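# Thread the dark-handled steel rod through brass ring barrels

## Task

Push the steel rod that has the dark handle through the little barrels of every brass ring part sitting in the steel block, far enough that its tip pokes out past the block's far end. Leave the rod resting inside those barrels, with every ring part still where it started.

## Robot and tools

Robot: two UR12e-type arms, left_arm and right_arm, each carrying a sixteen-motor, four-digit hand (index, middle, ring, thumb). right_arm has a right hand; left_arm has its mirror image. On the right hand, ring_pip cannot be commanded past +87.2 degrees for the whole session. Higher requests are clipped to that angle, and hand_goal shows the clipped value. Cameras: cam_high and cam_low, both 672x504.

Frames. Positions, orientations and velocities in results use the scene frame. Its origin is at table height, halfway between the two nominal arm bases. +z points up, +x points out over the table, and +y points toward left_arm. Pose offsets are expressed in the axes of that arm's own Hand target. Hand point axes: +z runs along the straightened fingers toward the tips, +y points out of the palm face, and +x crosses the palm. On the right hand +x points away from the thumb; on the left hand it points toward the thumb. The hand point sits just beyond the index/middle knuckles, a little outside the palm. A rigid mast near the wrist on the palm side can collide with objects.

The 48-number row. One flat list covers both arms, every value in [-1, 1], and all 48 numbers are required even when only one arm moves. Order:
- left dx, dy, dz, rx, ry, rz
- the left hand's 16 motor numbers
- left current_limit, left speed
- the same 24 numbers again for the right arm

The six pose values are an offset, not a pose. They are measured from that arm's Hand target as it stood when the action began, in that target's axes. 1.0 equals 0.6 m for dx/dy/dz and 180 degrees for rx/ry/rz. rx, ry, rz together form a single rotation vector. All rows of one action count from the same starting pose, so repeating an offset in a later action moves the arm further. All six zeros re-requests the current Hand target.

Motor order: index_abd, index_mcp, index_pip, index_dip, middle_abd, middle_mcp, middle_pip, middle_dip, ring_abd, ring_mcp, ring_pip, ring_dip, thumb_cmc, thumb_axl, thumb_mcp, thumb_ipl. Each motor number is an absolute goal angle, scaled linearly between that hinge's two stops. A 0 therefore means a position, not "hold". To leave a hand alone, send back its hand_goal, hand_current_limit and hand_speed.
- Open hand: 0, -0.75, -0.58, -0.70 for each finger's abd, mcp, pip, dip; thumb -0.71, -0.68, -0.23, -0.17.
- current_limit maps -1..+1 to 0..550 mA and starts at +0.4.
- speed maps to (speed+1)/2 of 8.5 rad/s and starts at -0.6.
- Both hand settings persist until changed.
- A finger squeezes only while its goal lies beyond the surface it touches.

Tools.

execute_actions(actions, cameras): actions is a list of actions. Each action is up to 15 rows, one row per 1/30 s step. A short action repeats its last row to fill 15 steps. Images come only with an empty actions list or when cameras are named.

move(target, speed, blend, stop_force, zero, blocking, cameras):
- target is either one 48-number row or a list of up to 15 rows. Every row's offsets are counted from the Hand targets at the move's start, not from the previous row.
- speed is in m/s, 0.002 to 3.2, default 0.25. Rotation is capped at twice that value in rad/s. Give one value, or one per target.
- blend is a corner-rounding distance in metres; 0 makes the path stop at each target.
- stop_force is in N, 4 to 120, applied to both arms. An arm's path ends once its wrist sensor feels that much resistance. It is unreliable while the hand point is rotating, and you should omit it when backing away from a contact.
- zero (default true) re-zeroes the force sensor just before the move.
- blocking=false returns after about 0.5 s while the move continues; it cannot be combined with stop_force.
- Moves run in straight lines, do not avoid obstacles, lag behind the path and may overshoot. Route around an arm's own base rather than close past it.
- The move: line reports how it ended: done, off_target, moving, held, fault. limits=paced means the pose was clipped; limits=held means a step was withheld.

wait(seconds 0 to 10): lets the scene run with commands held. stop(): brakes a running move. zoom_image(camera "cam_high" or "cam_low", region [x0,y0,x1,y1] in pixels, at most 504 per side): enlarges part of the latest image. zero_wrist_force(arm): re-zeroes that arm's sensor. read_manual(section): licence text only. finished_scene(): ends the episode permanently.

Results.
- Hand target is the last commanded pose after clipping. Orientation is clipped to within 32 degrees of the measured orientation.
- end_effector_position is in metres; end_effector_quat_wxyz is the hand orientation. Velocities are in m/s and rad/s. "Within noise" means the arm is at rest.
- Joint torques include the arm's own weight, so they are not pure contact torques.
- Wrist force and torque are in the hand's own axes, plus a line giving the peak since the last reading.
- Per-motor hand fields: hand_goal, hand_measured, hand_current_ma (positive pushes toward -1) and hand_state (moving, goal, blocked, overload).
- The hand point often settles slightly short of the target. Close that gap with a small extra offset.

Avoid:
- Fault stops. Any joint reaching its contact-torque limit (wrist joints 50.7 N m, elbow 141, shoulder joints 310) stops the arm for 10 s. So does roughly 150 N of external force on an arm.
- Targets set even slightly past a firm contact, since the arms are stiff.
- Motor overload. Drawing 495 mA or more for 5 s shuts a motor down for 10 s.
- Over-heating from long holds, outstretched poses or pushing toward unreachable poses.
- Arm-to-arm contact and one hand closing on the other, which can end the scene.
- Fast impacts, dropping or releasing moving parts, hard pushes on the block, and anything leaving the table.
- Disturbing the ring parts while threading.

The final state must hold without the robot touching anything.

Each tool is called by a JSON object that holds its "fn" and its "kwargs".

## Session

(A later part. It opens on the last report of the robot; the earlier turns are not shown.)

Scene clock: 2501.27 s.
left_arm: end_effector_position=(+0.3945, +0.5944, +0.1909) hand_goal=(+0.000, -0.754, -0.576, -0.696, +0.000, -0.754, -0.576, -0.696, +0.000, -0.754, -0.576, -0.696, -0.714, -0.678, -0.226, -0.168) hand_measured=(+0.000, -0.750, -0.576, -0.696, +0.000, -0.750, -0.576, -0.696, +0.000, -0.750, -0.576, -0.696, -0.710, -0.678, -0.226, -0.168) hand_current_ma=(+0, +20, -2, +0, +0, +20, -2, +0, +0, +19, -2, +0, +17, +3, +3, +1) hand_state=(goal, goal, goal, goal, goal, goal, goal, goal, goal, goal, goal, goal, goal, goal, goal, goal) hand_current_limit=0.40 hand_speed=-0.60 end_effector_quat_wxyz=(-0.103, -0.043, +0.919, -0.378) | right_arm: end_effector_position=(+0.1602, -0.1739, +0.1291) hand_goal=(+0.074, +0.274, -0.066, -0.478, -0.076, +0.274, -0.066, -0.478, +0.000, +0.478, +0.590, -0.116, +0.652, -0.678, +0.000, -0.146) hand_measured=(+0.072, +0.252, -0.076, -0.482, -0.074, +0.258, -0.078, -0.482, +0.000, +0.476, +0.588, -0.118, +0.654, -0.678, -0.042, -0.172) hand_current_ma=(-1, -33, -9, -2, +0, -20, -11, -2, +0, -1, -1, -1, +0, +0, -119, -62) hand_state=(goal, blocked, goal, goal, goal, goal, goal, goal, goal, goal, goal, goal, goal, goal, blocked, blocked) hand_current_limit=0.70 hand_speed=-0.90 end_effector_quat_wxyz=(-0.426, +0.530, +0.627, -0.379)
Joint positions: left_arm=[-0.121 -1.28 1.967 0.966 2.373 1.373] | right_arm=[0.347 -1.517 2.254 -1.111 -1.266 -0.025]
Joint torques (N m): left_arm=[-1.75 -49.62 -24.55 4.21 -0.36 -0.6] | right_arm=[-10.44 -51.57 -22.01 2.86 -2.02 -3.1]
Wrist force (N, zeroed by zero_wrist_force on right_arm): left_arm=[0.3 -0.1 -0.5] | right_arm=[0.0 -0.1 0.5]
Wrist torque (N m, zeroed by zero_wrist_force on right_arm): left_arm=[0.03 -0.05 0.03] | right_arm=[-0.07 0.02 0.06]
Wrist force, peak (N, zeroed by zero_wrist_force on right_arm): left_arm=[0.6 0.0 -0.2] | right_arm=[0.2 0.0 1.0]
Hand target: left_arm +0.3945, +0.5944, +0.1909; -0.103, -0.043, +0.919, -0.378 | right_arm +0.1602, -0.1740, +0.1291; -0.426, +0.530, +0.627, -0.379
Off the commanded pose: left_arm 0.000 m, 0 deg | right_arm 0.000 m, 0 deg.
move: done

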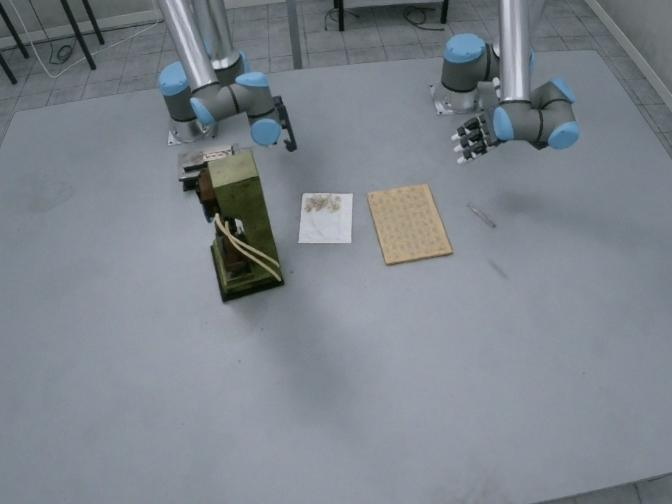

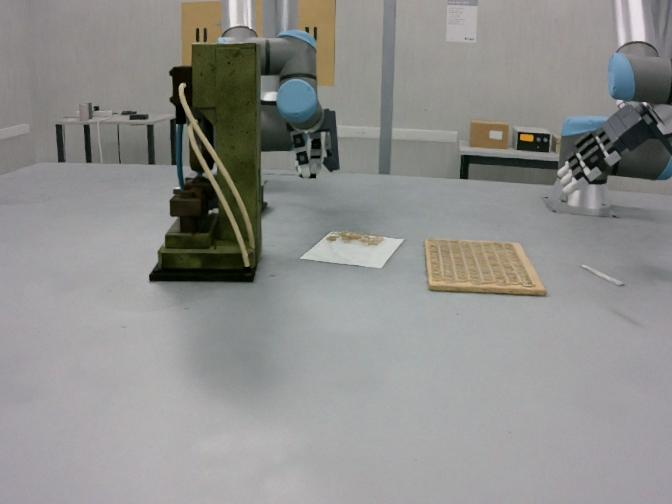

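{"fn": "zoom_image", "kwargs": {"camera": "cam_high", "region": [221, 146, 233, 156]}}

{"fn": "zoom_image", "kwargs": {"camera": "cam_high", "region": [214, 147, 226, 157]}}

{"fn": "zoom_image", "kwargs": {"camera": "cam_high", "region": [203, 149, 215, 159]}}

Scaled by 42.000.

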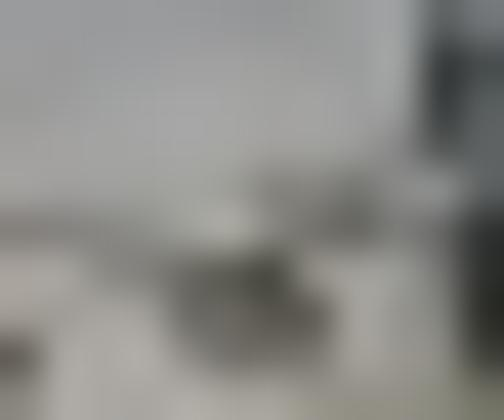

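Scaled by 42.000.

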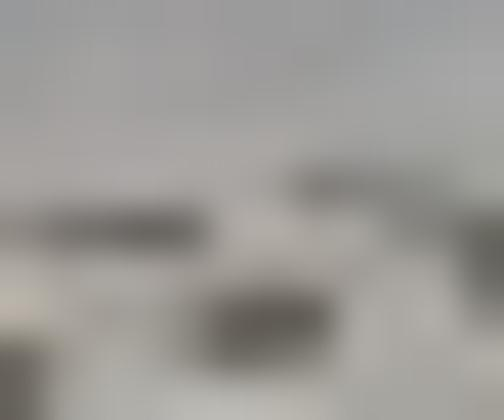

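Scaled by 42.000.

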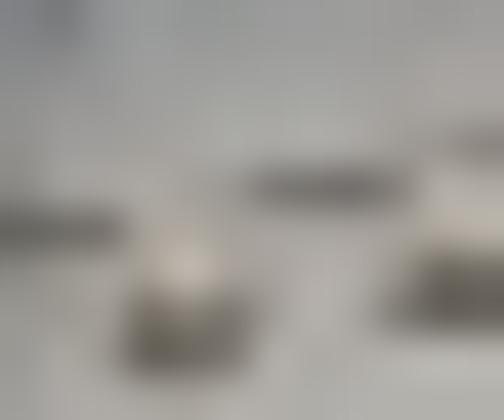

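{"fn": "zoom_image", "kwargs": {"camera": "cam_high", "region": [226, 133, 276, 158]}}

{"fn": "zoom_image", "kwargs": {"camera": "cam_high", "region": [216, 140, 246, 156]}}

Scaled by 10.080.

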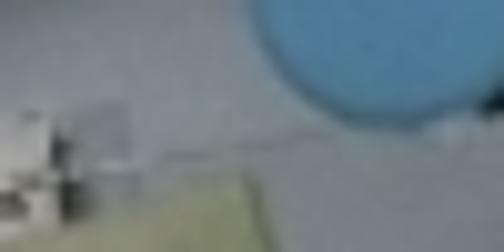

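Scaled by 16.800.

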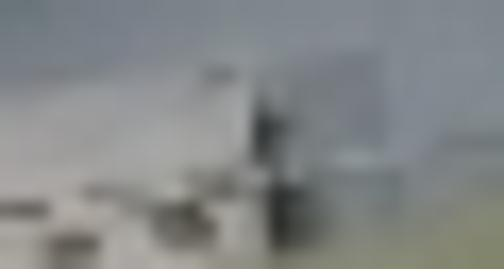

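{"fn": "move", "kwargs": {"target": [0,0,0,0,0,0,0,-0.754,-0.576,-0.696,0,-0.754,-0.576,-0.696,0,-0.754,-0.576,-0.696,-0.714,-0.678,-0.226,-0.168,0.4,-0.6,0.0009,-0.0062,-0.0023,0,0,0,0.075,0.274,-0.0657,-0.4783,-0.075,0.274,-0.0657,-0.4783,0,0.479,0.591,-0.116,0.653,-0.678,0.0,-0.146,0.7,-0.9], "speed": 0.01, "cameras": ["cam_high", "cam_low"]}}

{"fn": "zoom_image", "kwargs": {"camera": "cam_high", "region": [212, 142, 234, 158]}}

{"fn": "zoom_image", "kwargs": {"camera": "cam_high", "region": [226, 133, 276, 158]}}

{"fn": "zoom_image", "kwargs": {"camera": "cam_low", "region": [256, 160, 316, 190]}}

Scene clock: 2583.63 s.
left_arm: end_effector_position=(+0.3945, +0.5944, +0.1909) hand_goal=(+0.000, -0.754, -0.576, -0.696, +0.000, -0.754, -0.576, -0.696, +0.000, -0.754, -0.576, -0.696, -0.714, -0.678, -0.226, -0.168) hand_measured=(+0.000, -0.750, -0.576, -0.696, +0.000, -0.750, -0.576, -0.696, +0.000, -0.750, -0.576, -0.696, -0.710, -0.678, -0.226, -0.168) hand_current_ma=(+0, +20, -2, +0, +0, +20, -2, +0, +0, +19, -2, +0, +17, +3, +3, +1) hand_state=(goal, goal, goal, goal, goal, goal, goal, goal, goal, goal, goal, goal, goal, goal, goal, goal) hand_current_limit=0.40 hand_speed=-0.60 end_effector_quat_wxyz=(-0.103, -0.043, +0.919, -0.378) | right_arm: end_effector_position=(+0.1602, -0.1740, +0.1329) hand_goal=(+0.074, +0.274, -0.066, -0.478, -0.076, +0.274, -0.066, -0.478, +0.000, +0.478, +0.590, -0.116, +0.652, -0.678, +0.000, -0.146) hand_measured=(+0.072, +0.252, -0.076, -0.482, -0.074, +0.258, -0.078, -0.482, +0.000, +0.476, +0.588, -0.118, +0.654, -0.678, -0.042, -0.172) hand_current_ma=(-1, -33, -9, -2, +0, -20, -11, -2, +0, -1, -1, -1, +0, +0, -118, -62) hand_state=(goal, blocked, goal, goal, goal, goal, goal, goal, goal, goal, goal, goal, goal, goal, blocked, blocked) hand_current_limit=0.70 hand_speed=-0.90 end_effector_quat_wxyz=(-0.426, +0.530, +0.627, -0.379)
Joint positions: left_arm=[-0.121 -1.28 1.967 0.966 2.373 1.373] | right_arm=[0.347 -1.523 2.251 -1.103 -1.266 -0.025]
Joint torques (N m): left_arm=[1.12 -52.18 -24.1 4.43 -0.1 -0.48] | right_arm=[-4.51 -50.96 -35.24 2.85 -0.82 -2.68]
Wrist force (N, zeroed by zero_wrist_force on right_arm): left_arm=[0.1 0.0 -0.4] | right_arm=[0.0 -0.1 0.5]
Wrist torque (N m, zeroed by zero_wrist_force on right_arm): left_arm=[0.03 -0.02 0.01] | right_arm=[-0.09 0.01 0.06]
Wrist force, peak (N, zeroed by zero_wrist_force on right_arm): left_arm=[0.3 0.0 -0.6] | right_arm=[0.4 -0.1 0.9]
Hand target: left_arm +0.3945, +0.5944, +0.1909; -0.103, -0.043, +0.919, -0.378 | right_arm +0.1602, -0.1739, +0.1331; -0.426, +0.530, +0.627, -0.379
Off the commanded pose: left_arm 0.000 m, 0 deg | right_arm 0.000 m, 0 deg.
move: done

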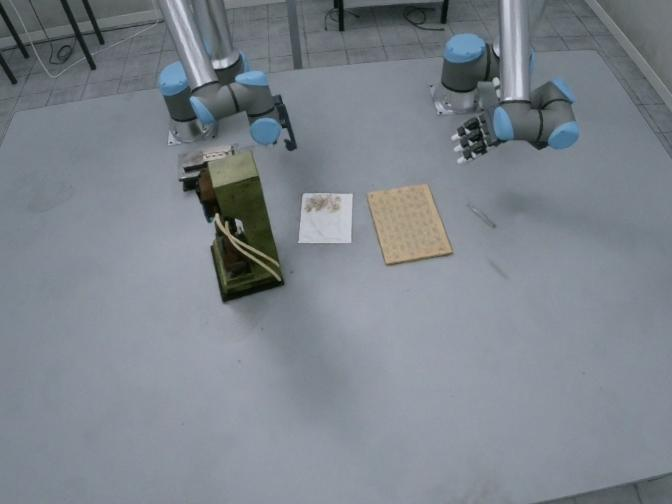

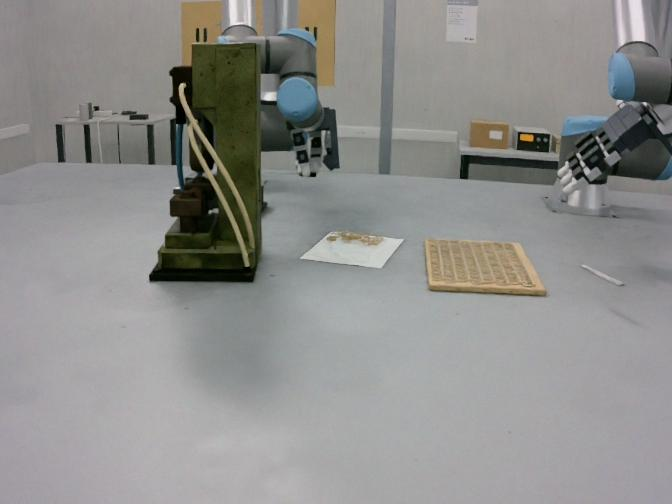

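Scaled by 22.909.

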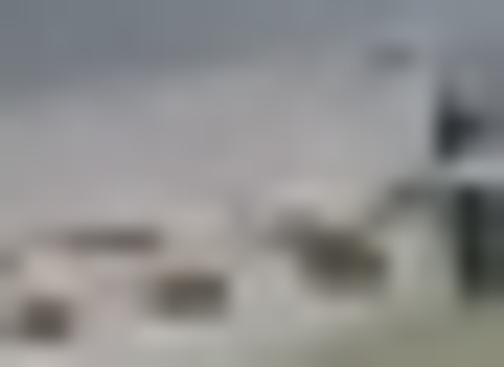

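Scaled by 10.080.

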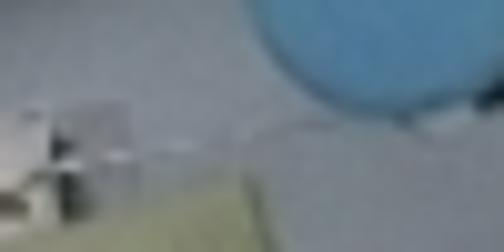

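Scaled by 8.400.

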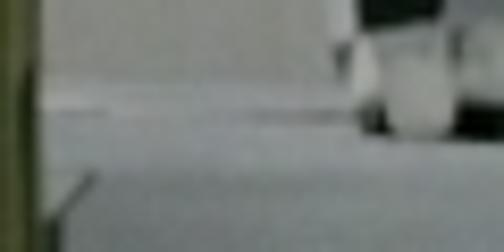

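{"fn": "execute_actions", "kwargs": {"actions": [], "cameras": ["all"]}}

{"fn": "zoom_image", "kwargs": {"camera": "cam_high", "region": [190, 130, 250, 175]}}

{"fn": "zoom_image", "kwargs": {"camera": "cam_low", "region": [140, 200, 320, 300]}}

Scene clock: 2646.90 s.
left_arm: end_effector_position=(+0.3945, +0.5944, +0.1909) hand_goal=(+0.000, -0.754, -0.576, -0.696, +0.000, -0.754, -0.576, -0.696, +0.000, -0.754, -0.576, -0.696, -0.714, -0.678, -0.226, -0.168) hand_measured=(+0.000, -0.750, -0.576, -0.696, +0.000, -0.750, -0.576, -0.696, +0.000, -0.750, -0.576, -0.696, -0.710, -0.678, -0.226, -0.168) hand_current_ma=(+0, +20, -2, +0, +0, +20, -2, +0, +0, +19, -2, +0, +17, +3, +3, +1) hand_state=(goal, goal, goal, goal, goal, goal, goal, goal, goal, goal, goal, goal, goal, goal, goal, goal) hand_current_limit=0.40 hand_speed=-0.60 end_effector_quat_wxyz=(-0.103, -0.043, +0.919, -0.378) | right_arm: end_effector_position=(+0.1602, -0.1739, +0.1331) hand_goal=(+0.074, +0.274, -0.066, -0.478, -0.076, +0.274, -0.066, -0.478, +0.000, +0.478, +0.590, -0.116, +0.652, -0.678, +0.000, -0.146) hand_measured=(+0.072, +0.252, -0.076, -0.482, -0.074, +0.258, -0.078, -0.482, +0.000, +0.476, +0.588, -0.118, +0.654, -0.678, -0.042, -0.172) hand_current_ma=(-1, -33, -9, -2, +0, -20, -11, -2, +0, -1, -1, -1, +0, +0, -118, -62) hand_state=(goal, blocked, goal, goal, goal, goal, goal, goal, goal, goal, goal, goal, goal, goal, blocked, blocked) hand_current_limit=0.70 hand_speed=-0.90 end_effector_quat_wxyz=(-0.426, +0.530, +0.627, -0.379)
Joint positions: left_arm=[-0.121 -1.28 1.967 0.966 2.373 1.373] | right_arm=[0.347 -1.523 2.251 -1.102 -1.266 -0.025]
Joint velocities: within noise
Joint torques (N m): left_arm=[-2.81 -53.03 -24.27 4.75 -0.31 -1.09] | right_arm=[9.62 -52.1 -35.68 2.57 0.06 -0.05]
Wrist force (N, zeroed by zero_wrist_force on right_arm): left_arm=[-0.1 0.1 -0.1] | right_arm=[0.2 -0.1 0.5]
Wrist torque (N m, zeroed by zero_wrist_force on right_arm): left_arm=[0.02 0.01 -0.01] | right_arm=[-0.08 -0.01 0.07]
Wrist force, peak (N, zeroed by zero_wrist_force on right_arm): left_arm=[0.1 0.2 -0.7] | right_arm=[0.2 -0.4 1.0]
Hand target: left_arm +0.3945, +0.5944, +0.1909; -0.103, -0.043, +0.919, -0.378 | right_arm +0.1602, -0.1739, +0.1331; -0.426, +0.530, +0.627, -0.379
Off the commanded pose: left_arm 0.000 m, 0 deg | right_arm 0.000 m, 0 deg.

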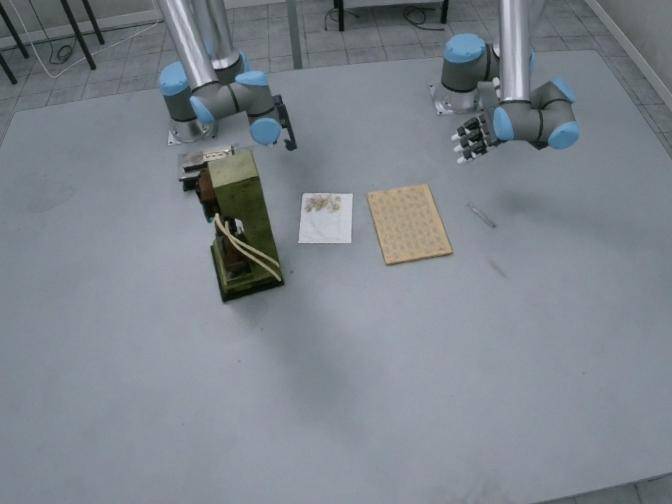

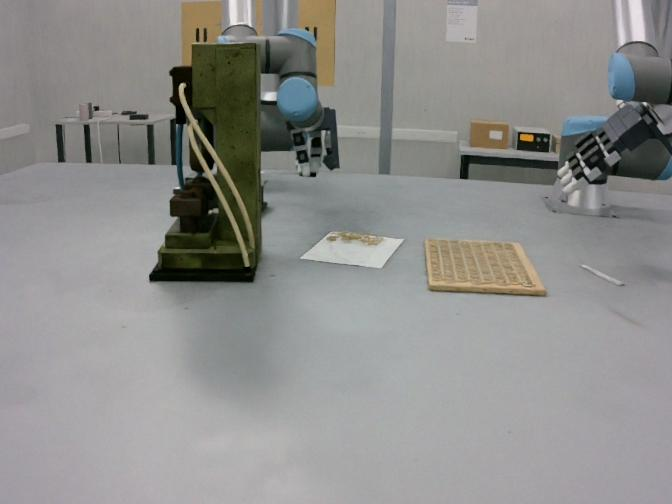

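Scaled by 8.400.

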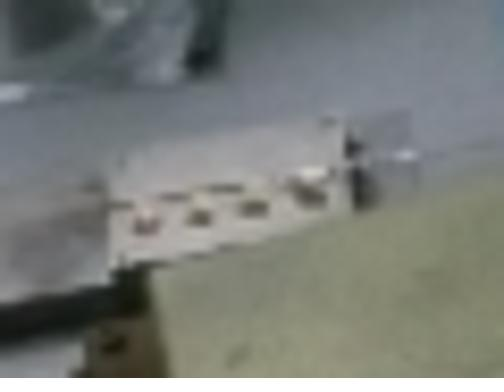

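Scaled by 2.800.

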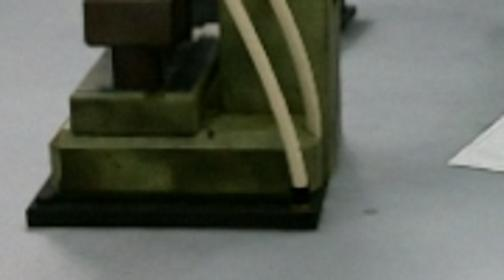

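{"fn": "zoom_image", "kwargs": {"camera": "cam_low", "region": [250, 140, 350, 200]}}

{"fn": "zoom_image", "kwargs": {"camera": "cam_high", "region": [215, 130, 275, 170]}}

{"fn": "zoom_image", "kwargs": {"camera": "cam_high", "region": [200, 140, 236, 164]}}

Scaled by 5.040.

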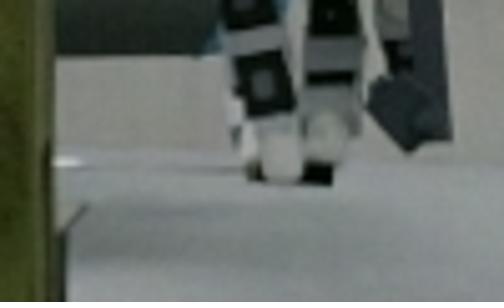

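Scaled by 8.400.

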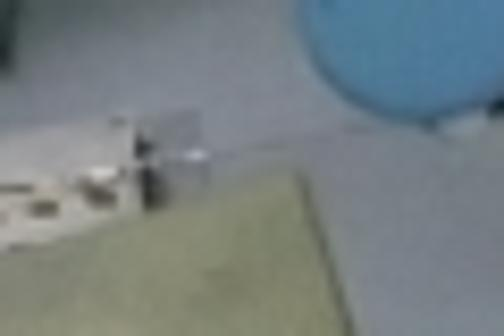

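Scaled by 14.000.

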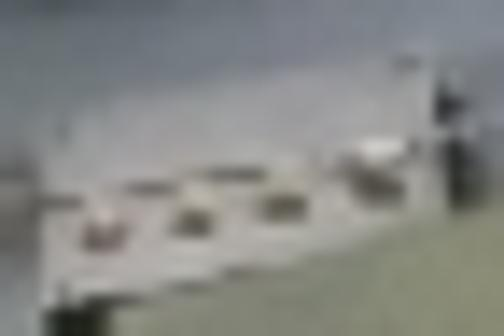

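{"fn": "zoom_image", "kwargs": {"camera": "cam_high", "region": [365, 180, 415, 230]}}

{"fn": "zoom_image", "kwargs": {"camera": "cam_high", "region": [298, 188, 348, 228]}}

{"fn": "zoom_image", "kwargs": {"camera": "cam_low", "region": [300, 225, 410, 270]}}

{"fn": "zoom_image", "kwargs": {"camera": "cam_low", "region": [420, 230, 550, 300]}}

Scaled by 10.080.

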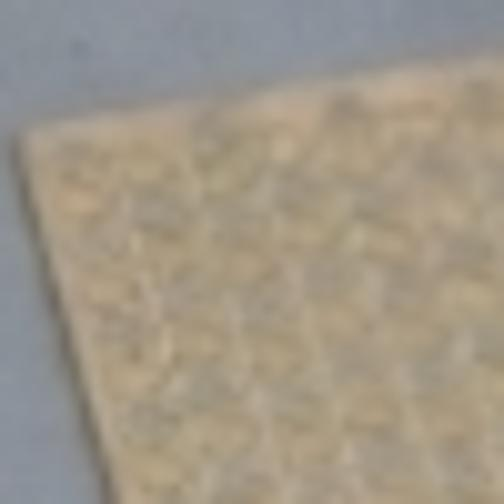

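Scaled by 10.080.

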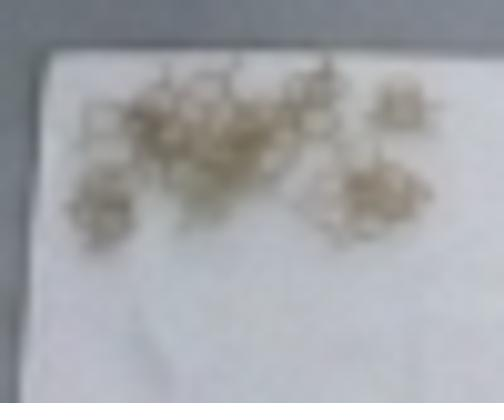

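Scaled by 4.582.

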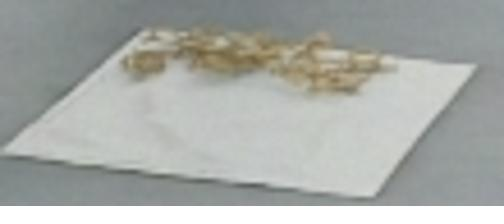

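Scaled by 3.877.

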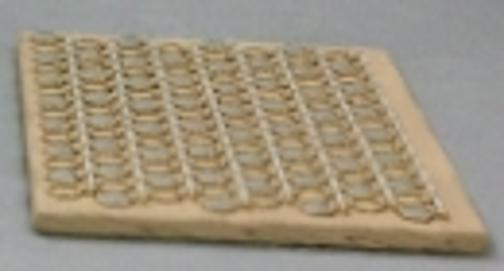

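{"fn": "move", "kwargs": {"target": [0,0,0,0,0,0,0,-0.754,-0.576,-0.696,0,-0.754,-0.576,-0.696,0,-0.754,-0.576,-0.696,-0.714,-0.678,-0.226,-0.168,0.4,-0.6,0.006247,0.000159,0.002315,0,0,0,0.075,0.274,-0.0657,-0.4783,-0.075,0.274,-0.0657,-0.4783,0,0.479,0.591,-0.116,0.653,-0.678,0.0,-0.146,0.7,-0.9], "speed": 0.02, "stop_force": 4, "cameras": ["cam_high"]}}

{"fn": "zoom_image", "kwargs": {"camera": "cam_high", "region": [200, 140, 236, 164]}}

{"fn": "zoom_image", "kwargs": {"camera": "cam_high", "region": [215, 130, 275, 170]}}

Scene clock: 2728.90 s.
left_arm: end_effector_position=(+0.3945, +0.5944, +0.1909) hand_goal=(+0.000, -0.754, -0.576, -0.696, +0.000, -0.754, -0.576, -0.696, +0.000, -0.754, -0.576, -0.696, -0.714, -0.678, -0.226, -0.168) hand_measured=(+0.000, -0.750, -0.576, -0.696, +0.000, -0.750, -0.576, -0.696, +0.000, -0.750, -0.576, -0.696, -0.710, -0.678, -0.226, -0.168) hand_current_ma=(+0, +20, -2, +0, +0, +20, -2, +0, +0, +19, -2, +0, +17, +3, +3, +1) hand_state=(goal, goal, goal, goal, goal, goal, goal, goal, goal, goal, goal, goal, goal, goal, goal, goal) hand_current_limit=0.40 hand_speed=-0.60 end_effector_quat_wxyz=(-0.103, -0.043, +0.919, -0.378) | right_arm: end_effector_position=(+0.1586, -0.1703, +0.1330) hand_goal=(+0.074, +0.274, -0.066, -0.478, -0.076, +0.274, -0.066, -0.478, +0.000, +0.478, +0.590, -0.116, +0.652, -0.678, +0.000, -0.146) hand_measured=(+0.072, +0.252, -0.076, -0.482, -0.074, +0.258, -0.078, -0.482, +0.000, +0.476, +0.588, -0.118, +0.654, -0.678, -0.042, -0.172) hand_current_ma=(-1, -33, -9, -2, +0, -20, -11, -2, +0, -1, -1, -1, +0, +0, -118, -62) hand_state=(goal, blocked, goal, goal, goal, goal, goal, goal, goal, goal, goal, goal, goal, goal, blocked, blocked) hand_current_limit=0.70 hand_speed=-0.90 end_effector_quat_wxyz=(-0.426, +0.530, +0.627, -0.379)
Joint positions: left_arm=[-0.121 -1.28 1.967 0.966 2.373 1.373] | right_arm=[0.355 -1.521 2.249 -1.103 -1.258 -0.022]
Joint torques (N m): left_arm=[0.27 -51.91 -23.57 4.4 -0.5 -0.61] | right_arm=[12.28 -27.17 -35.68 -2.43 1.86 3.96]
Wrist force (N, zeroed by zero_wrist_force on right_arm): left_arm=[0.8 -0.1 -0.4] | right_arm=[0.2 -0.2 0.6]
Wrist torque (N m, zeroed by zero_wrist_force on right_arm): left_arm=[0.03 -0.11 0.06] | right_arm=[-0.10 -0.01 -0.25]
Wrist force, peak (N, zeroed by zero_wrist_force on right_arm): left_arm=[0.8 -0.1 -0.4] | right_arm=[-0.2 0.6 0.9]
Hand target: left_arm +0.3945, +0.5944, +0.1909; -0.103, -0.043, +0.919, -0.378 | right_arm +0.1586, -0.1703, +0.1330; -0.426, +0.530, +0.627, -0.379
Off the commanded pose: left_arm 0.000 m, 0 deg | right_arm 0.000 m, 0 deg.
move: done
Images, in order (width x height): cam_high 672x504.

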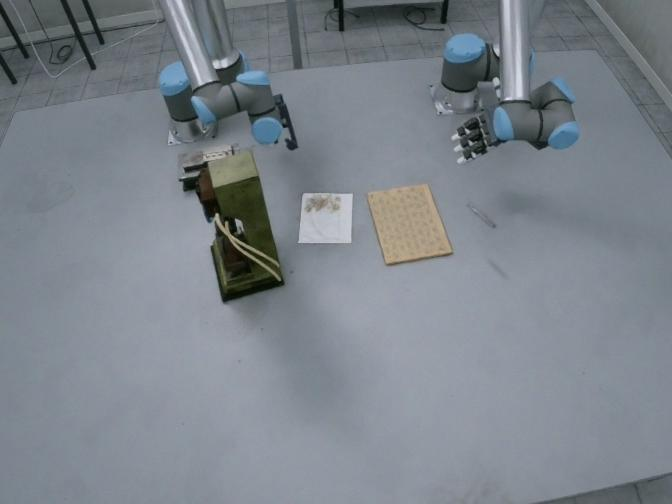

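Scaled by 14.000.

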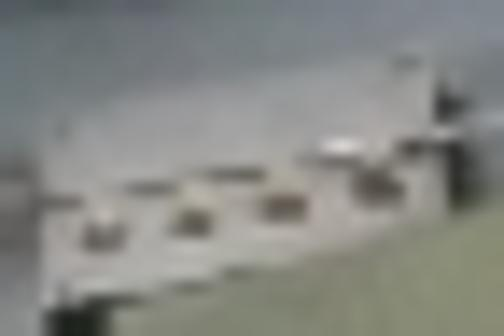

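Scaled by 8.400.

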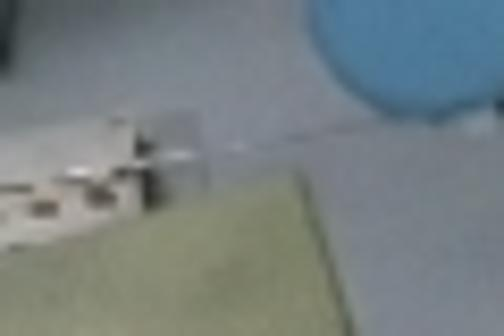

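{"fn": "move", "kwargs": {"target": [[0,0,0,0,0,0,0,-0.754,-0.576,-0.696,0,-0.754,-0.576,-0.696,0,-0.754,-0.576,-0.696,-0.714,-0.678,-0.226,-0.168,0.4,-0.6,0.00134,-0.00928,-0.00347,0,0,0,0.075,0.274,-0.0657,-0.4783,-0.075,0.274,-0.0657,-0.4783,0,0.479,0.591,-0.116,0.653,-0.678,0.0,-0.146,0.7,-0.9],[0,0,0,0,0,0,0,-0.754,-0.576,-0.696,0,-0.754,-0.576,-0.696,0,-0.754,-0.576,-0.696,-0.714,-0.678,-0.226,-0.168,0.4,-0.6,0.05212,-0.00172,-0.00408,-0.000824,0.003782,-0.010409,0.075,0.274,-0.0657,-0.4783,-0.075,0.274,-0.0657,-0.4783,0,0.479,0.591,-0.116,0.653,-0.678,0.0,-0.146,0.7,-0.9]], "speed": 0.03, "cameras": ["cam_high", "cam_low"]}}

{"fn": "zoom_image", "kwargs": {"camera": "cam_high", "region": [200, 140, 236, 164]}}

{"fn": "zoom_image", "kwargs": {"camera": "cam_low", "region": [250, 140, 350, 200]}}

Scene clock: 2810.50 s.
left_arm: end_effector_position=(+0.3945, +0.5944, +0.1909) hand_goal=(+0.000, -0.754, -0.576, -0.696, +0.000, -0.754, -0.576, -0.696, +0.000, -0.754, -0.576, -0.696, -0.714, -0.678, -0.226, -0.168) hand_measured=(+0.000, -0.750, -0.576, -0.696, +0.000, -0.750, -0.576, -0.696, +0.000, -0.750, -0.576, -0.696, -0.710, -0.678, -0.226, -0.168) hand_current_ma=(+0, +20, -2, +0, +0, +20, -2, +0, +0, +19, -2, +0, +17, +3, +3, +1) hand_state=(goal, goal, goal, goal, goal, goal, goal, goal, goal, goal, goal, goal, goal, goal, goal, goal) hand_current_limit=0.40 hand_speed=-0.60 end_effector_quat_wxyz=(-0.103, -0.043, +0.919, -0.378) | right_arm: end_effector_position=(+0.1582, -0.1396, +0.1390) hand_goal=(+0.074, +0.274, -0.066, -0.478, -0.076, +0.274, -0.066, -0.478, +0.000, +0.478, +0.590, -0.116, +0.652, -0.678, +0.000, -0.146) hand_measured=(+0.072, +0.252, -0.076, -0.482, -0.074, +0.258, -0.078, -0.482, +0.000, +0.476, +0.588, -0.118, +0.654, -0.678, -0.042, -0.172) hand_current_ma=(-1, -33, -9, -2, +0, -20, -11, -2, +0, -1, -1, -1, +0, +0, -118, -62) hand_state=(goal, blocked, goal, goal, goal, goal, goal, goal, goal, goal, goal, goal, goal, goal, blocked, blocked) hand_current_limit=0.70 hand_speed=-0.90 end_effector_quat_wxyz=(-0.436, +0.522, +0.634, -0.368)
Joint positions: left_arm=[-0.121 -1.28 1.967 0.966 2.373 1.373] | right_arm=[0.401 -1.505 2.217 -1.096 -1.204 -0.036]
Joint torques (N m): left_arm=[1.33 -52.29 -25.13 4.87 -0.08 -1.15] | right_arm=[12.54 -27.31 -36.18 -2.7 2.2 -3.15]
Wrist force (N, zeroed by zero_wrist_force on right_arm): left_arm=[0.1 0.2 -0.3] | right_arm=[-0.1 0.1 0.6]
Wrist torque (N m, zeroed by zero_wrist_force on right_arm): left_arm=[0.05 -0.02 0.01] | right_arm=[-0.06 0.03 0.06]
Wrist force, peak (N, zeroed by zero_wrist_force on right_arm): left_arm=[0.5 0.0 -0.5] | right_arm=[0.0 0.3 0.9]
Hand target: left_arm +0.3945, +0.5944, +0.1909; -0.103, -0.043, +0.919, -0.378 | right_arm +0.1582, -0.1395, +0.1390; -0.436, +0.522, +0.634, -0.368
Off the commanded pose: left_arm 0.000 m, 0 deg | right_arm 0.000 m, 0 deg.
move: done

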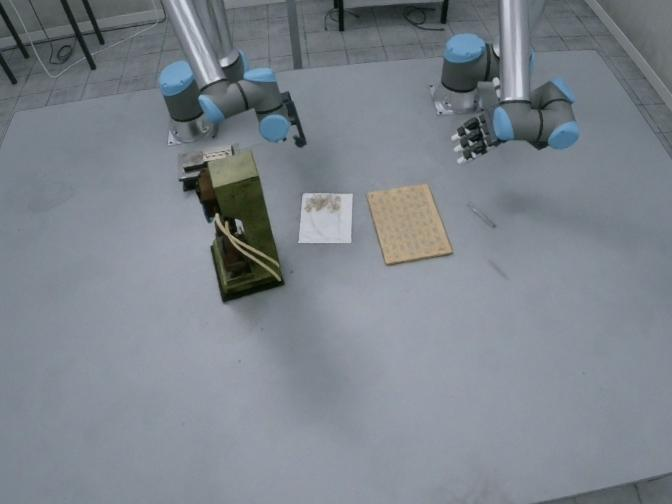

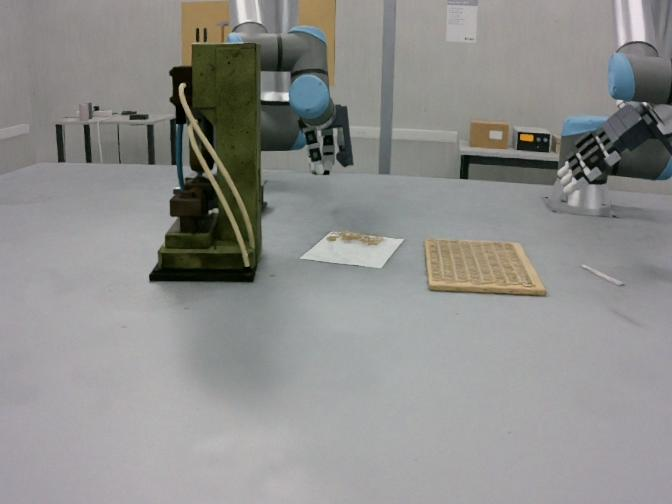

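Scaled by 14.000.

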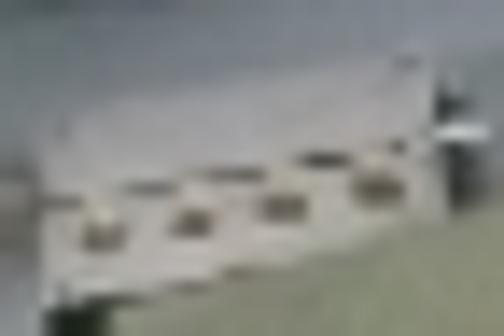

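Scaled by 5.040.

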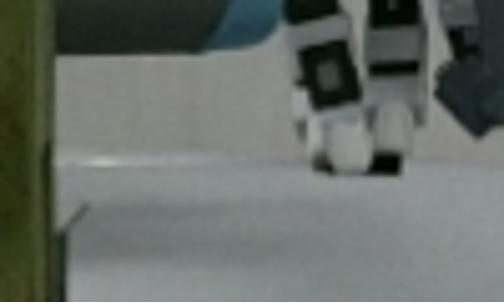

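{"fn": "move", "kwargs": {"target": [0,0,0,0,0,0,0,-0.754,-0.576,-0.696,0,-0.754,-0.576,-0.696,0,-0.754,-0.576,-0.696,-0.714,-0.678,-0.226,-0.168,0.4,-0.6,-0.000843,0.004608,0.00174,0,0,0,0.075,0.274,-0.0657,-0.4783,-0.075,0.274,-0.0657,-0.4783,0,0.479,0.591,-0.116,0.653,-0.678,0.0,-0.146,0.7,-0.9], "speed": 0.01, "stop_force": 4, "cameras": ["cam_high"]}}

{"fn": "zoom_image", "kwargs": {"camera": "cam_high", "region": [200, 140, 236, 164]}}

{"fn": "move", "kwargs": {"target": [0,0,0,0,0,0,0,-0.754,-0.576,-0.696,0,-0.754,-0.576,-0.696,0,-0.754,-0.576,-0.696,-0.714,-0.678,-0.226,-0.168,0.4,-0.6,-0.000562,0.003072,0.00116,0,0,0,0.075,0.274,-0.0657,-0.4783,-0.075,0.274,-0.0657,-0.4783,0,0.479,0.591,-0.116,0.653,-0.678,0.0,-0.146,0.7,-0.9], "speed": 0.01, "stop_force": 4, "cameras": ["cam_high"]}}

{"fn": "zoom_image", "kwargs": {"camera": "cam_high", "region": [200, 140, 236, 164]}}

Scene clock: 2828.93 s.
left_arm: end_effector_position=(+0.3945, +0.5944, +0.1909) hand_goal=(+0.000, -0.754, -0.576, -0.696, +0.000, -0.754, -0.576, -0.696, +0.000, -0.754, -0.576, -0.696, -0.714, -0.678, -0.226, -0.168) hand_measured=(+0.000, -0.750, -0.576, -0.696, +0.000, -0.750, -0.576, -0.696, +0.000, -0.750, -0.576, -0.696, -0.710, -0.678, -0.226, -0.168) hand_current_ma=(+0, +20, -2, +0, +0, +20, -2, +0, +0, +19, -2, +0, +17, +3, +3, +1) hand_state=(goal, goal, goal, goal, goal, goal, goal, goal, goal, goal, goal, goal, goal, goal, goal, goal) hand_current_limit=0.40 hand_speed=-0.60 end_effector_quat_wxyz=(-0.103, -0.043, +0.919, -0.378) | right_arm: end_effector_position=(+0.1582, -0.1395, +0.1360) hand_goal=(+0.074, +0.274, -0.066, -0.478, -0.076, +0.274, -0.066, -0.478, +0.000, +0.478, +0.590, -0.116, +0.652, -0.678, +0.000, -0.146) hand_measured=(+0.072, +0.252, -0.076, -0.482, -0.074, +0.258, -0.078, -0.482, +0.000, +0.476, +0.588, -0.118, +0.654, -0.678, -0.042, -0.172) hand_current_ma=(-1, -33, -9, -2, +0, -20, -11, -2, +0, -1, -1, -1, +0, +0, -118, -62) hand_state=(goal, blocked, goal, goal, goal, goal, goal, goal, goal, goal, goal, goal, goal, goal, blocked, blocked) hand_current_limit=0.70 hand_speed=-0.90 end_effector_quat_wxyz=(-0.436, +0.522, +0.634, -0.368)
Joint positions: left_arm=[-0.121 -1.28 1.967 0.966 2.373 1.373] | right_arm=[0.401 -1.5 2.219 -1.103 -1.204 -0.036]
Joint torques (N m): left_arm=[0.91 -52.77 -23.87 4.5 -0.36 -1.03] | right_arm=[9 -28.39 -22.37 -2.65 1.19 -3.24]
Wrist force (N, zeroed by zero_wrist_force on right_arm): left_arm=[0.1 0.0 -0.6] | right_arm=[0.1 0.4 0.9]
Wrist torque (N m, zeroed by zero_wrist_force on right_arm): left_arm=[0.06 -0.03 0.01] | right_arm=[-0.06 0.01 0.08]
Wrist force, peak (N, zeroed by zero_wrist_force on right_arm): left_arm=[0.2 -0.1 -0.7] | right_arm=[-0.2 0.2 1.0]
Hand target: left_arm +0.3945, +0.5944, +0.1909; -0.103, -0.043, +0.919, -0.378 | right_arm +0.1582, -0.1395, +0.1360; -0.436, +0.522, +0.634, -0.368
Off the commanded pose: left_arm 0.000 m, 0 deg | right_arm 0.000 m, 0 deg.
move: done
Images, in order (width x height): cam_high 672x504.

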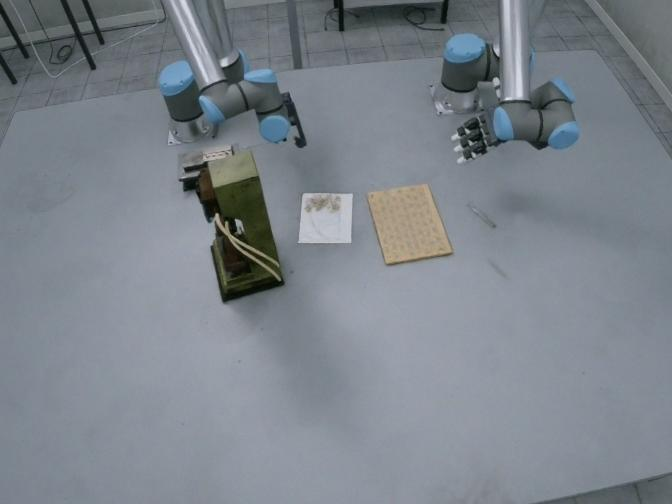

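Scaled by 14.000.

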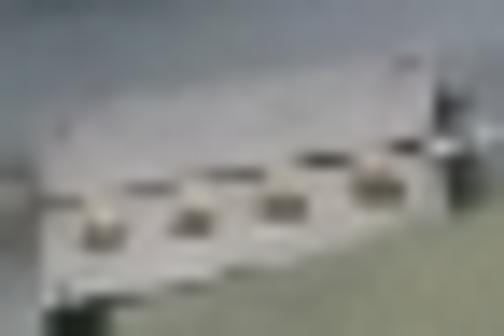

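Scene clock: 2830.23 s.
left_arm: end_effector_position=(+0.3945, +0.5944, +0.1909) hand_goal=(+0.000, -0.754, -0.576, -0.696, +0.000, -0.754, -0.576, -0.696, +0.000, -0.754, -0.576, -0.696, -0.714, -0.678, -0.226, -0.168) hand_measured=(+0.000, -0.750, -0.576, -0.696, +0.000, -0.750, -0.576, -0.696, +0.000, -0.750, -0.576, -0.696, -0.710, -0.678, -0.226, -0.168) hand_current_ma=(+0, +20, -2, +0, +0, +20, -2, +0, +0, +19, -2, +0, +17, +3, +3, +1) hand_state=(goal, goal, goal, goal, goal, goal, goal, goal, goal, goal, goal, goal, goal, goal, goal, goal) hand_current_limit=0.40 hand_speed=-0.60 end_effector_quat_wxyz=(-0.103, -0.043, +0.919, -0.378) | right_arm: end_effector_position=(+0.1582, -0.1395, +0.1340) hand_goal=(+0.074, +0.274, -0.066, -0.478, -0.076, +0.274, -0.066, -0.478, +0.000, +0.478, +0.590, -0.116, +0.652, -0.678, +0.000, -0.146) hand_measured=(+0.072, +0.252, -0.076, -0.482, -0.074, +0.258, -0.078, -0.482, +0.000, +0.476, +0.588, -0.118, +0.654, -0.678, -0.042, -0.172) hand_current_ma=(-1, -33, -9, -2, +0, -20, -11, -2, +0, -1, -1, -1, +0, +0, -118, -62) hand_state=(goal, blocked, goal, goal, goal, goal, goal, goal, goal, goal, goal, goal, goal, goal, blocked, blocked) hand_current_limit=0.70 hand_speed=-0.90 end_effector_quat_wxyz=(-0.436, +0.522, +0.634, -0.368)
Joint positions: left_arm=[-0.121 -1.28 1.967 0.966 2.373 1.373] | right_arm=[0.401 -1.498 2.221 -1.107 -1.204 -0.036]
Joint torques (N m): left_arm=[0.39 -49.95 -24.59 4.27 -0.24 -1.01] | right_arm=[2.55 -27.81 -22.61 -2.76 -0.13 -2.9]
Wrist force (N, zeroed by zero_wrist_force on right_arm): left_arm=[-0.1 -0.1 -0.6] | right_arm=[0.2 0.3 0.7]
Wrist torque (N m, zeroed by zero_wrist_force on right_arm): left_arm=[0.04 0.00 0.00] | right_arm=[-0.06 0.00 0.10]
Wrist force, peak (N, zeroed by zero_wrist_force on right_arm): left_arm=[0.3 0.1 -0.6] | right_arm=[0.2 -0.2 1.1]
Hand target: left_arm +0.3945, +0.5944, +0.1909; -0.103, -0.043, +0.919, -0.378 | right_arm +0.1582, -0.1395, +0.1340; -0.436, +0.522, +0.634, -0.368
Off the commanded pose: left_arm 0.000 m, 0 deg | right_arm 0.000 m, 0 deg.
move: done
Images, in order (width x height): cam_high 672x504.

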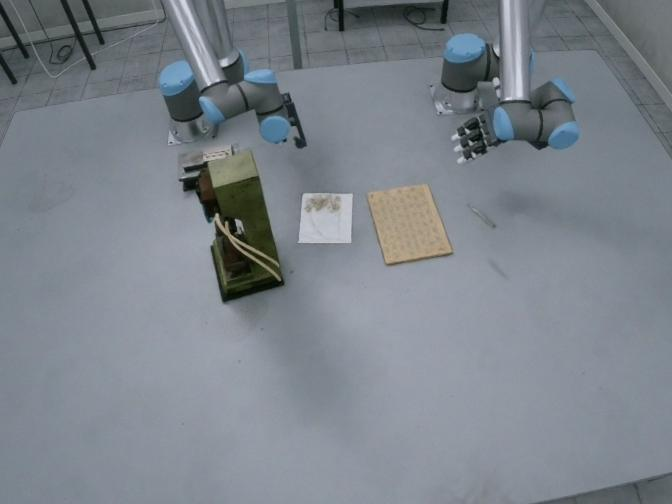

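Scaled by 14.000.

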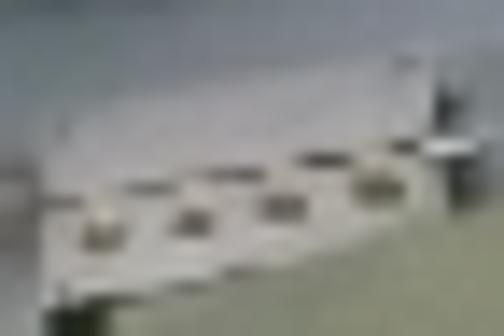

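{"fn": "move", "kwargs": {"target": [0,0,0,0,0,0,0,-0.754,-0.576,-0.696,0,-0.754,-0.576,-0.696,0,-0.754,-0.576,-0.696,-0.714,-0.678,-0.226,-0.168,0.4,-0.6,-0.006585,-0.00108,-0.000334,0,0,0,0.075,0.274,-0.0657,-0.4783,-0.075,0.274,-0.0657,-0.4783,0,0.479,0.591,-0.116,0.653,-0.678,0.0,-0.146,0.7,-0.9], "speed": 0.01, "stop_force": 4, "cameras": ["cam_high"]}}

{"fn": "zoom_image", "kwargs": {"camera": "cam_high", "region": [200, 140, 236, 164]}}

Scene clock: 2852.80 s.
left_arm: end_effector_position=(+0.3945, +0.5944, +0.1909) hand_goal=(+0.000, -0.754, -0.576, -0.696, +0.000, -0.754, -0.576, -0.696, +0.000, -0.754, -0.576, -0.696, -0.714, -0.678, -0.226, -0.168) hand_measured=(+0.000, -0.750, -0.576, -0.696, +0.000, -0.750, -0.576, -0.696, +0.000, -0.750, -0.576, -0.696, -0.710, -0.678, -0.226, -0.168) hand_current_ma=(+0, +20, -2, +0, +0, +20, -2, +0, +0, +19, -2, +0, +17, +3, +3, +1) hand_state=(goal, goal, goal, goal, goal, goal, goal, goal, goal, goal, goal, goal, goal, goal, goal, goal) hand_current_limit=0.40 hand_speed=-0.60 end_effector_quat_wxyz=(-0.103, -0.043, +0.919, -0.378) | right_arm: end_effector_position=(+0.1585, -0.1435, +0.1340) hand_goal=(+0.074, +0.274, -0.066, -0.478, -0.076, +0.274, -0.066, -0.478, +0.000, +0.478, +0.590, -0.116, +0.652, -0.678, +0.000, -0.146) hand_measured=(+0.072, +0.252, -0.076, -0.482, -0.074, +0.258, -0.078, -0.482, +0.000, +0.476, +0.588, -0.118, +0.654, -0.678, -0.042, -0.172) hand_current_ma=(-1, -33, -9, -2, +0, -20, -11, -2, +0, -1, -1, -1, +0, +0, -118, -62) hand_state=(goal, blocked, goal, goal, goal, goal, goal, goal, goal, goal, goal, goal, goal, goal, blocked, blocked) hand_current_limit=0.70 hand_speed=-0.90 end_effector_quat_wxyz=(-0.436, +0.522, +0.634, -0.368)
Joint positions: left_arm=[-0.121 -1.28 1.967 0.966 2.373 1.373] | right_arm=[0.394 -1.502 2.225 -1.106 -1.211 -0.039]
Joint torques (N m): left_arm=[-0.76 -49.26 -23.45 4.57 -0.22 -0.92] | right_arm=[-10.2 -54.27 -22.68 2.66 -1.79 -3.19]
Wrist force (N, zeroed by zero_wrist_force on right_arm): left_arm=[0.2 0.1 -0.4] | right_arm=[-0.1 -0.1 0.3]
Wrist torque (N m, zeroed by zero_wrist_force on right_arm): left_arm=[0.05 -0.03 0.01] | right_arm=[-0.08 0.04 0.06]
Wrist force, peak (N, zeroed by zero_wrist_force on right_arm): left_arm=[0.4 0.0 -0.5] | right_arm=[-0.5 0.1 1.0]
Hand target: left_arm +0.3945, +0.5944, +0.1909; -0.103, -0.043, +0.919, -0.378 | right_arm +0.1585, -0.1435, +0.1340; -0.436, +0.522, +0.634, -0.368
Off the commanded pose: left_arm 0.000 m, 0 deg | right_arm 0.000 m, 0 deg.
move: done
Images, in order (width x height): cam_high 672x504.

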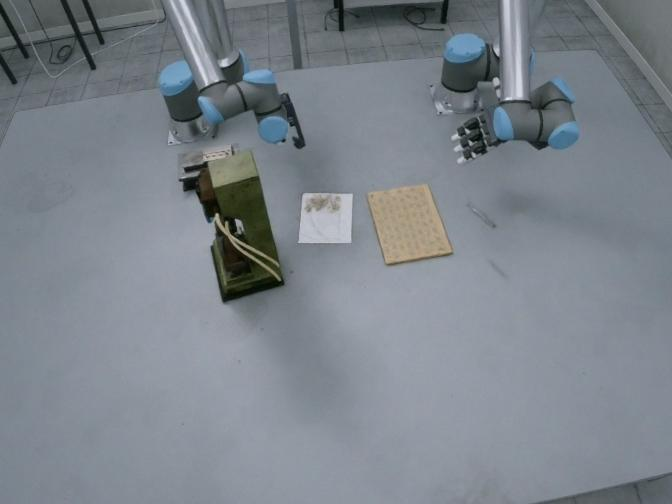

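Scaled by 14.000.

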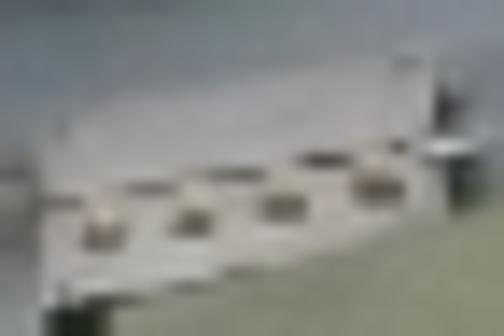

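{"fn": "move", "kwargs": {"target": [0,0,0,0,0,0,0,-0.754,-0.576,-0.696,0,-0.754,-0.576,-0.696,0,-0.754,-0.576,-0.696,-0.714,-0.678,-0.226,-0.168,0.4,-0.6,-0.006585,-0.00108,-0.000334,0,0,0,0.075,0.274,-0.0657,-0.4783,-0.075,0.274,-0.0657,-0.4783,0,0.479,0.591,-0.116,0.653,-0.678,0.0,-0.146,0.7,-0.9], "speed": 0.01, "stop_force": 4, "cameras": ["cam_high"]}}

{"fn": "zoom_image", "kwargs": {"camera": "cam_high", "region": [200, 140, 236, 164]}}

{"fn": "move", "kwargs": {"target": [0,0,0,0,0,0,0,-0.754,-0.576,-0.696,0,-0.754,-0.576,-0.696,0,-0.754,-0.576,-0.696,-0.714,-0.678,-0.226,-0.168,0.4,-0.6,-0.006585,-0.00108,-0.000334,0,0,0,0.075,0.274,-0.0657,-0.4783,-0.075,0.274,-0.0657,-0.4783,0,0.479,0.591,-0.116,0.653,-0.678,0.0,-0.146,0.7,-0.9], "speed": 0.01, "stop_force": 4, "cameras": ["cam_high"]}}

{"fn": "zoom_image", "kwargs": {"camera": "cam_high", "region": [200, 140, 236, 164]}}

Scene clock: 2865.43 s.
left_arm: end_effector_position=(+0.3945, +0.5944, +0.1909) hand_goal=(+0.000, -0.754, -0.576, -0.696, +0.000, -0.754, -0.576, -0.696, +0.000, -0.754, -0.576, -0.696, -0.714, -0.678, -0.226, -0.168) hand_measured=(+0.000, -0.750, -0.576, -0.696, +0.000, -0.750, -0.576, -0.696, +0.000, -0.750, -0.576, -0.696, -0.710, -0.678, -0.226, -0.168) hand_current_ma=(+0, +20, -2, +0, +0, +20, -2, +0, +0, +19, -2, +0, +17, +3, +3, +1) hand_state=(goal, goal, goal, goal, goal, goal, goal, goal, goal, goal, goal, goal, goal, goal, goal, goal) hand_current_limit=0.40 hand_speed=-0.60 end_effector_quat_wxyz=(-0.103, -0.043, +0.919, -0.378) | right_arm: end_effector_position=(+0.1588, -0.1475, +0.1340) hand_goal=(+0.074, +0.274, -0.066, -0.478, -0.076, +0.274, -0.066, -0.478, +0.000, +0.478, +0.590, -0.116, +0.652, -0.678, +0.000, -0.146) hand_measured=(+0.072, +0.252, -0.076, -0.482, -0.074, +0.258, -0.078, -0.482, +0.000, +0.476, +0.588, -0.118, +0.654, -0.678, -0.042, -0.172) hand_current_ma=(-1, -33, -9, -2, +0, -20, -11, -2, +0, -1, -1, -1, +0, +0, -118, -62) hand_state=(goal, blocked, goal, goal, goal, goal, goal, goal, goal, goal, goal, goal, goal, goal, blocked, blocked) hand_current_limit=0.70 hand_speed=-0.90 end_effector_quat_wxyz=(-0.436, +0.522, +0.634, -0.368)
Joint positions: left_arm=[-0.121 -1.28 1.967 0.966 2.373 1.373] | right_arm=[0.386 -1.505 2.229 -1.106 -1.218 -0.042]
Joint torques (N m): left_arm=[0.24 -50.74 -23.91 4.96 -0.42 -0.99] | right_arm=[-8.72 -53.88 -22.88 2.74 -1.66 -3.11]
Wrist force (N, zeroed by zero_wrist_force on right_arm): left_arm=[0.3 0.1 -0.4] | right_arm=[-0.1 0.1 0.6]
Wrist torque (N m, zeroed by zero_wrist_force on right_arm): left_arm=[0.05 -0.05 0.03] | right_arm=[-0.07 0.03 0.07]
Wrist force, peak (N, zeroed by zero_wrist_force on right_arm): left_arm=[0.3 0.0 -0.7] | right_arm=[0.1 0.1 1.1]
Hand target: left_arm +0.3945, +0.5944, +0.1909; -0.103, -0.043, +0.919, -0.378 | right_arm +0.1588, -0.1475, +0.1340; -0.436, +0.522, +0.634, -0.368
Off the commanded pose: left_arm 0.000 m, 0 deg | right_arm 0.000 m, 0 deg.
move: done
Images, in order (width x height): cam_high 672x504.

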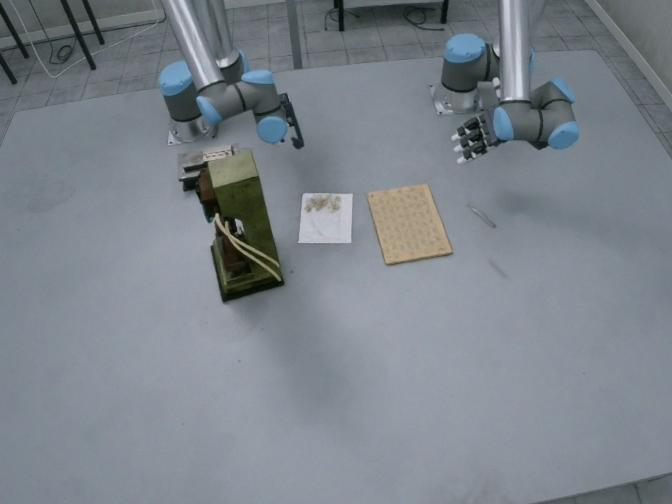

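Scaled by 14.000.

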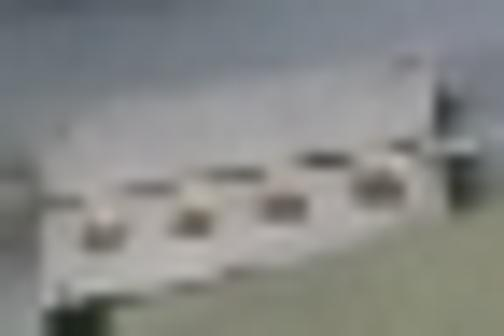

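Scene clock: 2866.83 s.
left_arm: end_effector_position=(+0.3945, +0.5944, +0.1909) hand_goal=(+0.000, -0.754, -0.576, -0.696, +0.000, -0.754, -0.576, -0.696, +0.000, -0.754, -0.576, -0.696, -0.714, -0.678, -0.226, -0.168) hand_measured=(+0.000, -0.750, -0.576, -0.696, +0.000, -0.750, -0.576, -0.696, +0.000, -0.750, -0.576, -0.696, -0.710, -0.678, -0.226, -0.168) hand_current_ma=(+0, +20, -2, +0, +0, +20, -2, +0, +0, +19, -2, +0, +17, +3, +3, +1) hand_state=(goal, goal, goal, goal, goal, goal, goal, goal, goal, goal, goal, goal, goal, goal, goal, goal) hand_current_limit=0.40 hand_speed=-0.60 end_effector_quat_wxyz=(-0.103, -0.043, +0.919, -0.378) | right_arm: end_effector_position=(+0.1590, -0.1515, +0.1340) hand_goal=(+0.074, +0.274, -0.066, -0.478, -0.076, +0.274, -0.066, -0.478, +0.000, +0.478, +0.590, -0.116, +0.652, -0.678, +0.000, -0.146) hand_measured=(+0.072, +0.252, -0.076, -0.482, -0.074, +0.258, -0.078, -0.482, +0.000, +0.476, +0.588, -0.118, +0.654, -0.678, -0.042, -0.172) hand_current_ma=(-1, -33, -9, -2, +0, -20, -11, -2, +0, -1, -1, -1, +0, +0, -118, -62) hand_state=(goal, blocked, goal, goal, goal, goal, goal, goal, goal, goal, goal, goal, goal, goal, blocked, blocked) hand_current_limit=0.70 hand_speed=-0.90 end_effector_quat_wxyz=(-0.436, +0.522, +0.634, -0.368)
Joint positions: left_arm=[-0.121 -1.28 1.967 0.966 2.373 1.373] | right_arm=[0.379 -1.509 2.233 -1.105 -1.225 -0.045]
Joint torques (N m): left_arm=[0.88 -50.52 -23.32 4.43 -0.05 -0.79] | right_arm=[-9.95 -53.91 -23.11 2.82 -1.79 -3.33]
Wrist force (N, zeroed by zero_wrist_force on right_arm): left_arm=[0.4 0.0 -0.3] | right_arm=[0.3 0.3 0.7]
Wrist torque (N m, zeroed by zero_wrist_force on right_arm): left_arm=[0.02 -0.06 0.03] | right_arm=[-0.04 -0.02 0.10]
Wrist force, peak (N, zeroed by zero_wrist_force on right_arm): left_arm=[0.2 -0.1 -0.8] | right_arm=[0.1 -0.1 1.0]
Hand target: left_arm +0.3945, +0.5944, +0.1909; -0.103, -0.043, +0.919, -0.378 | right_arm +0.1590, -0.1515, +0.1340; -0.436, +0.522, +0.634, -0.368
Off the commanded pose: left_arm 0.000 m, 0 deg | right_arm 0.000 m, 0 deg.
move: done
Images, in order (width x height): cam_high 672x504.

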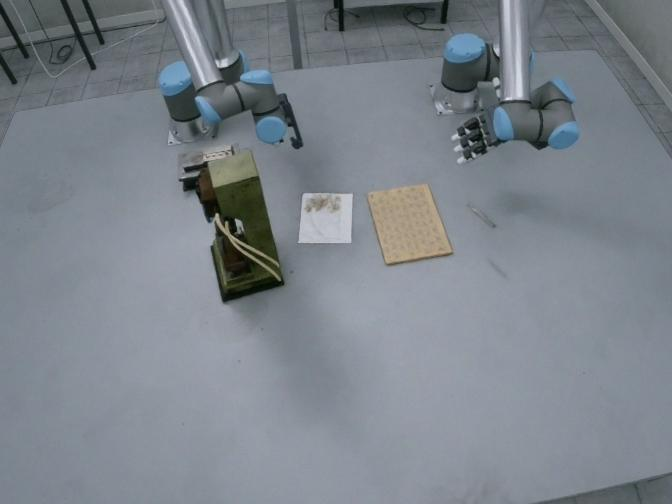

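Scaled by 14.000.

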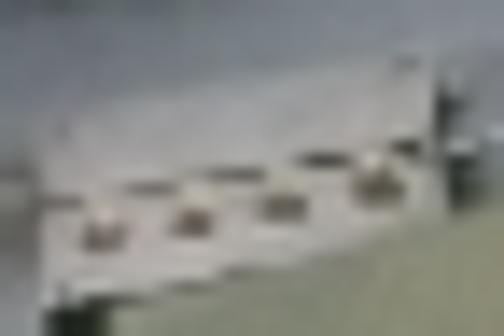

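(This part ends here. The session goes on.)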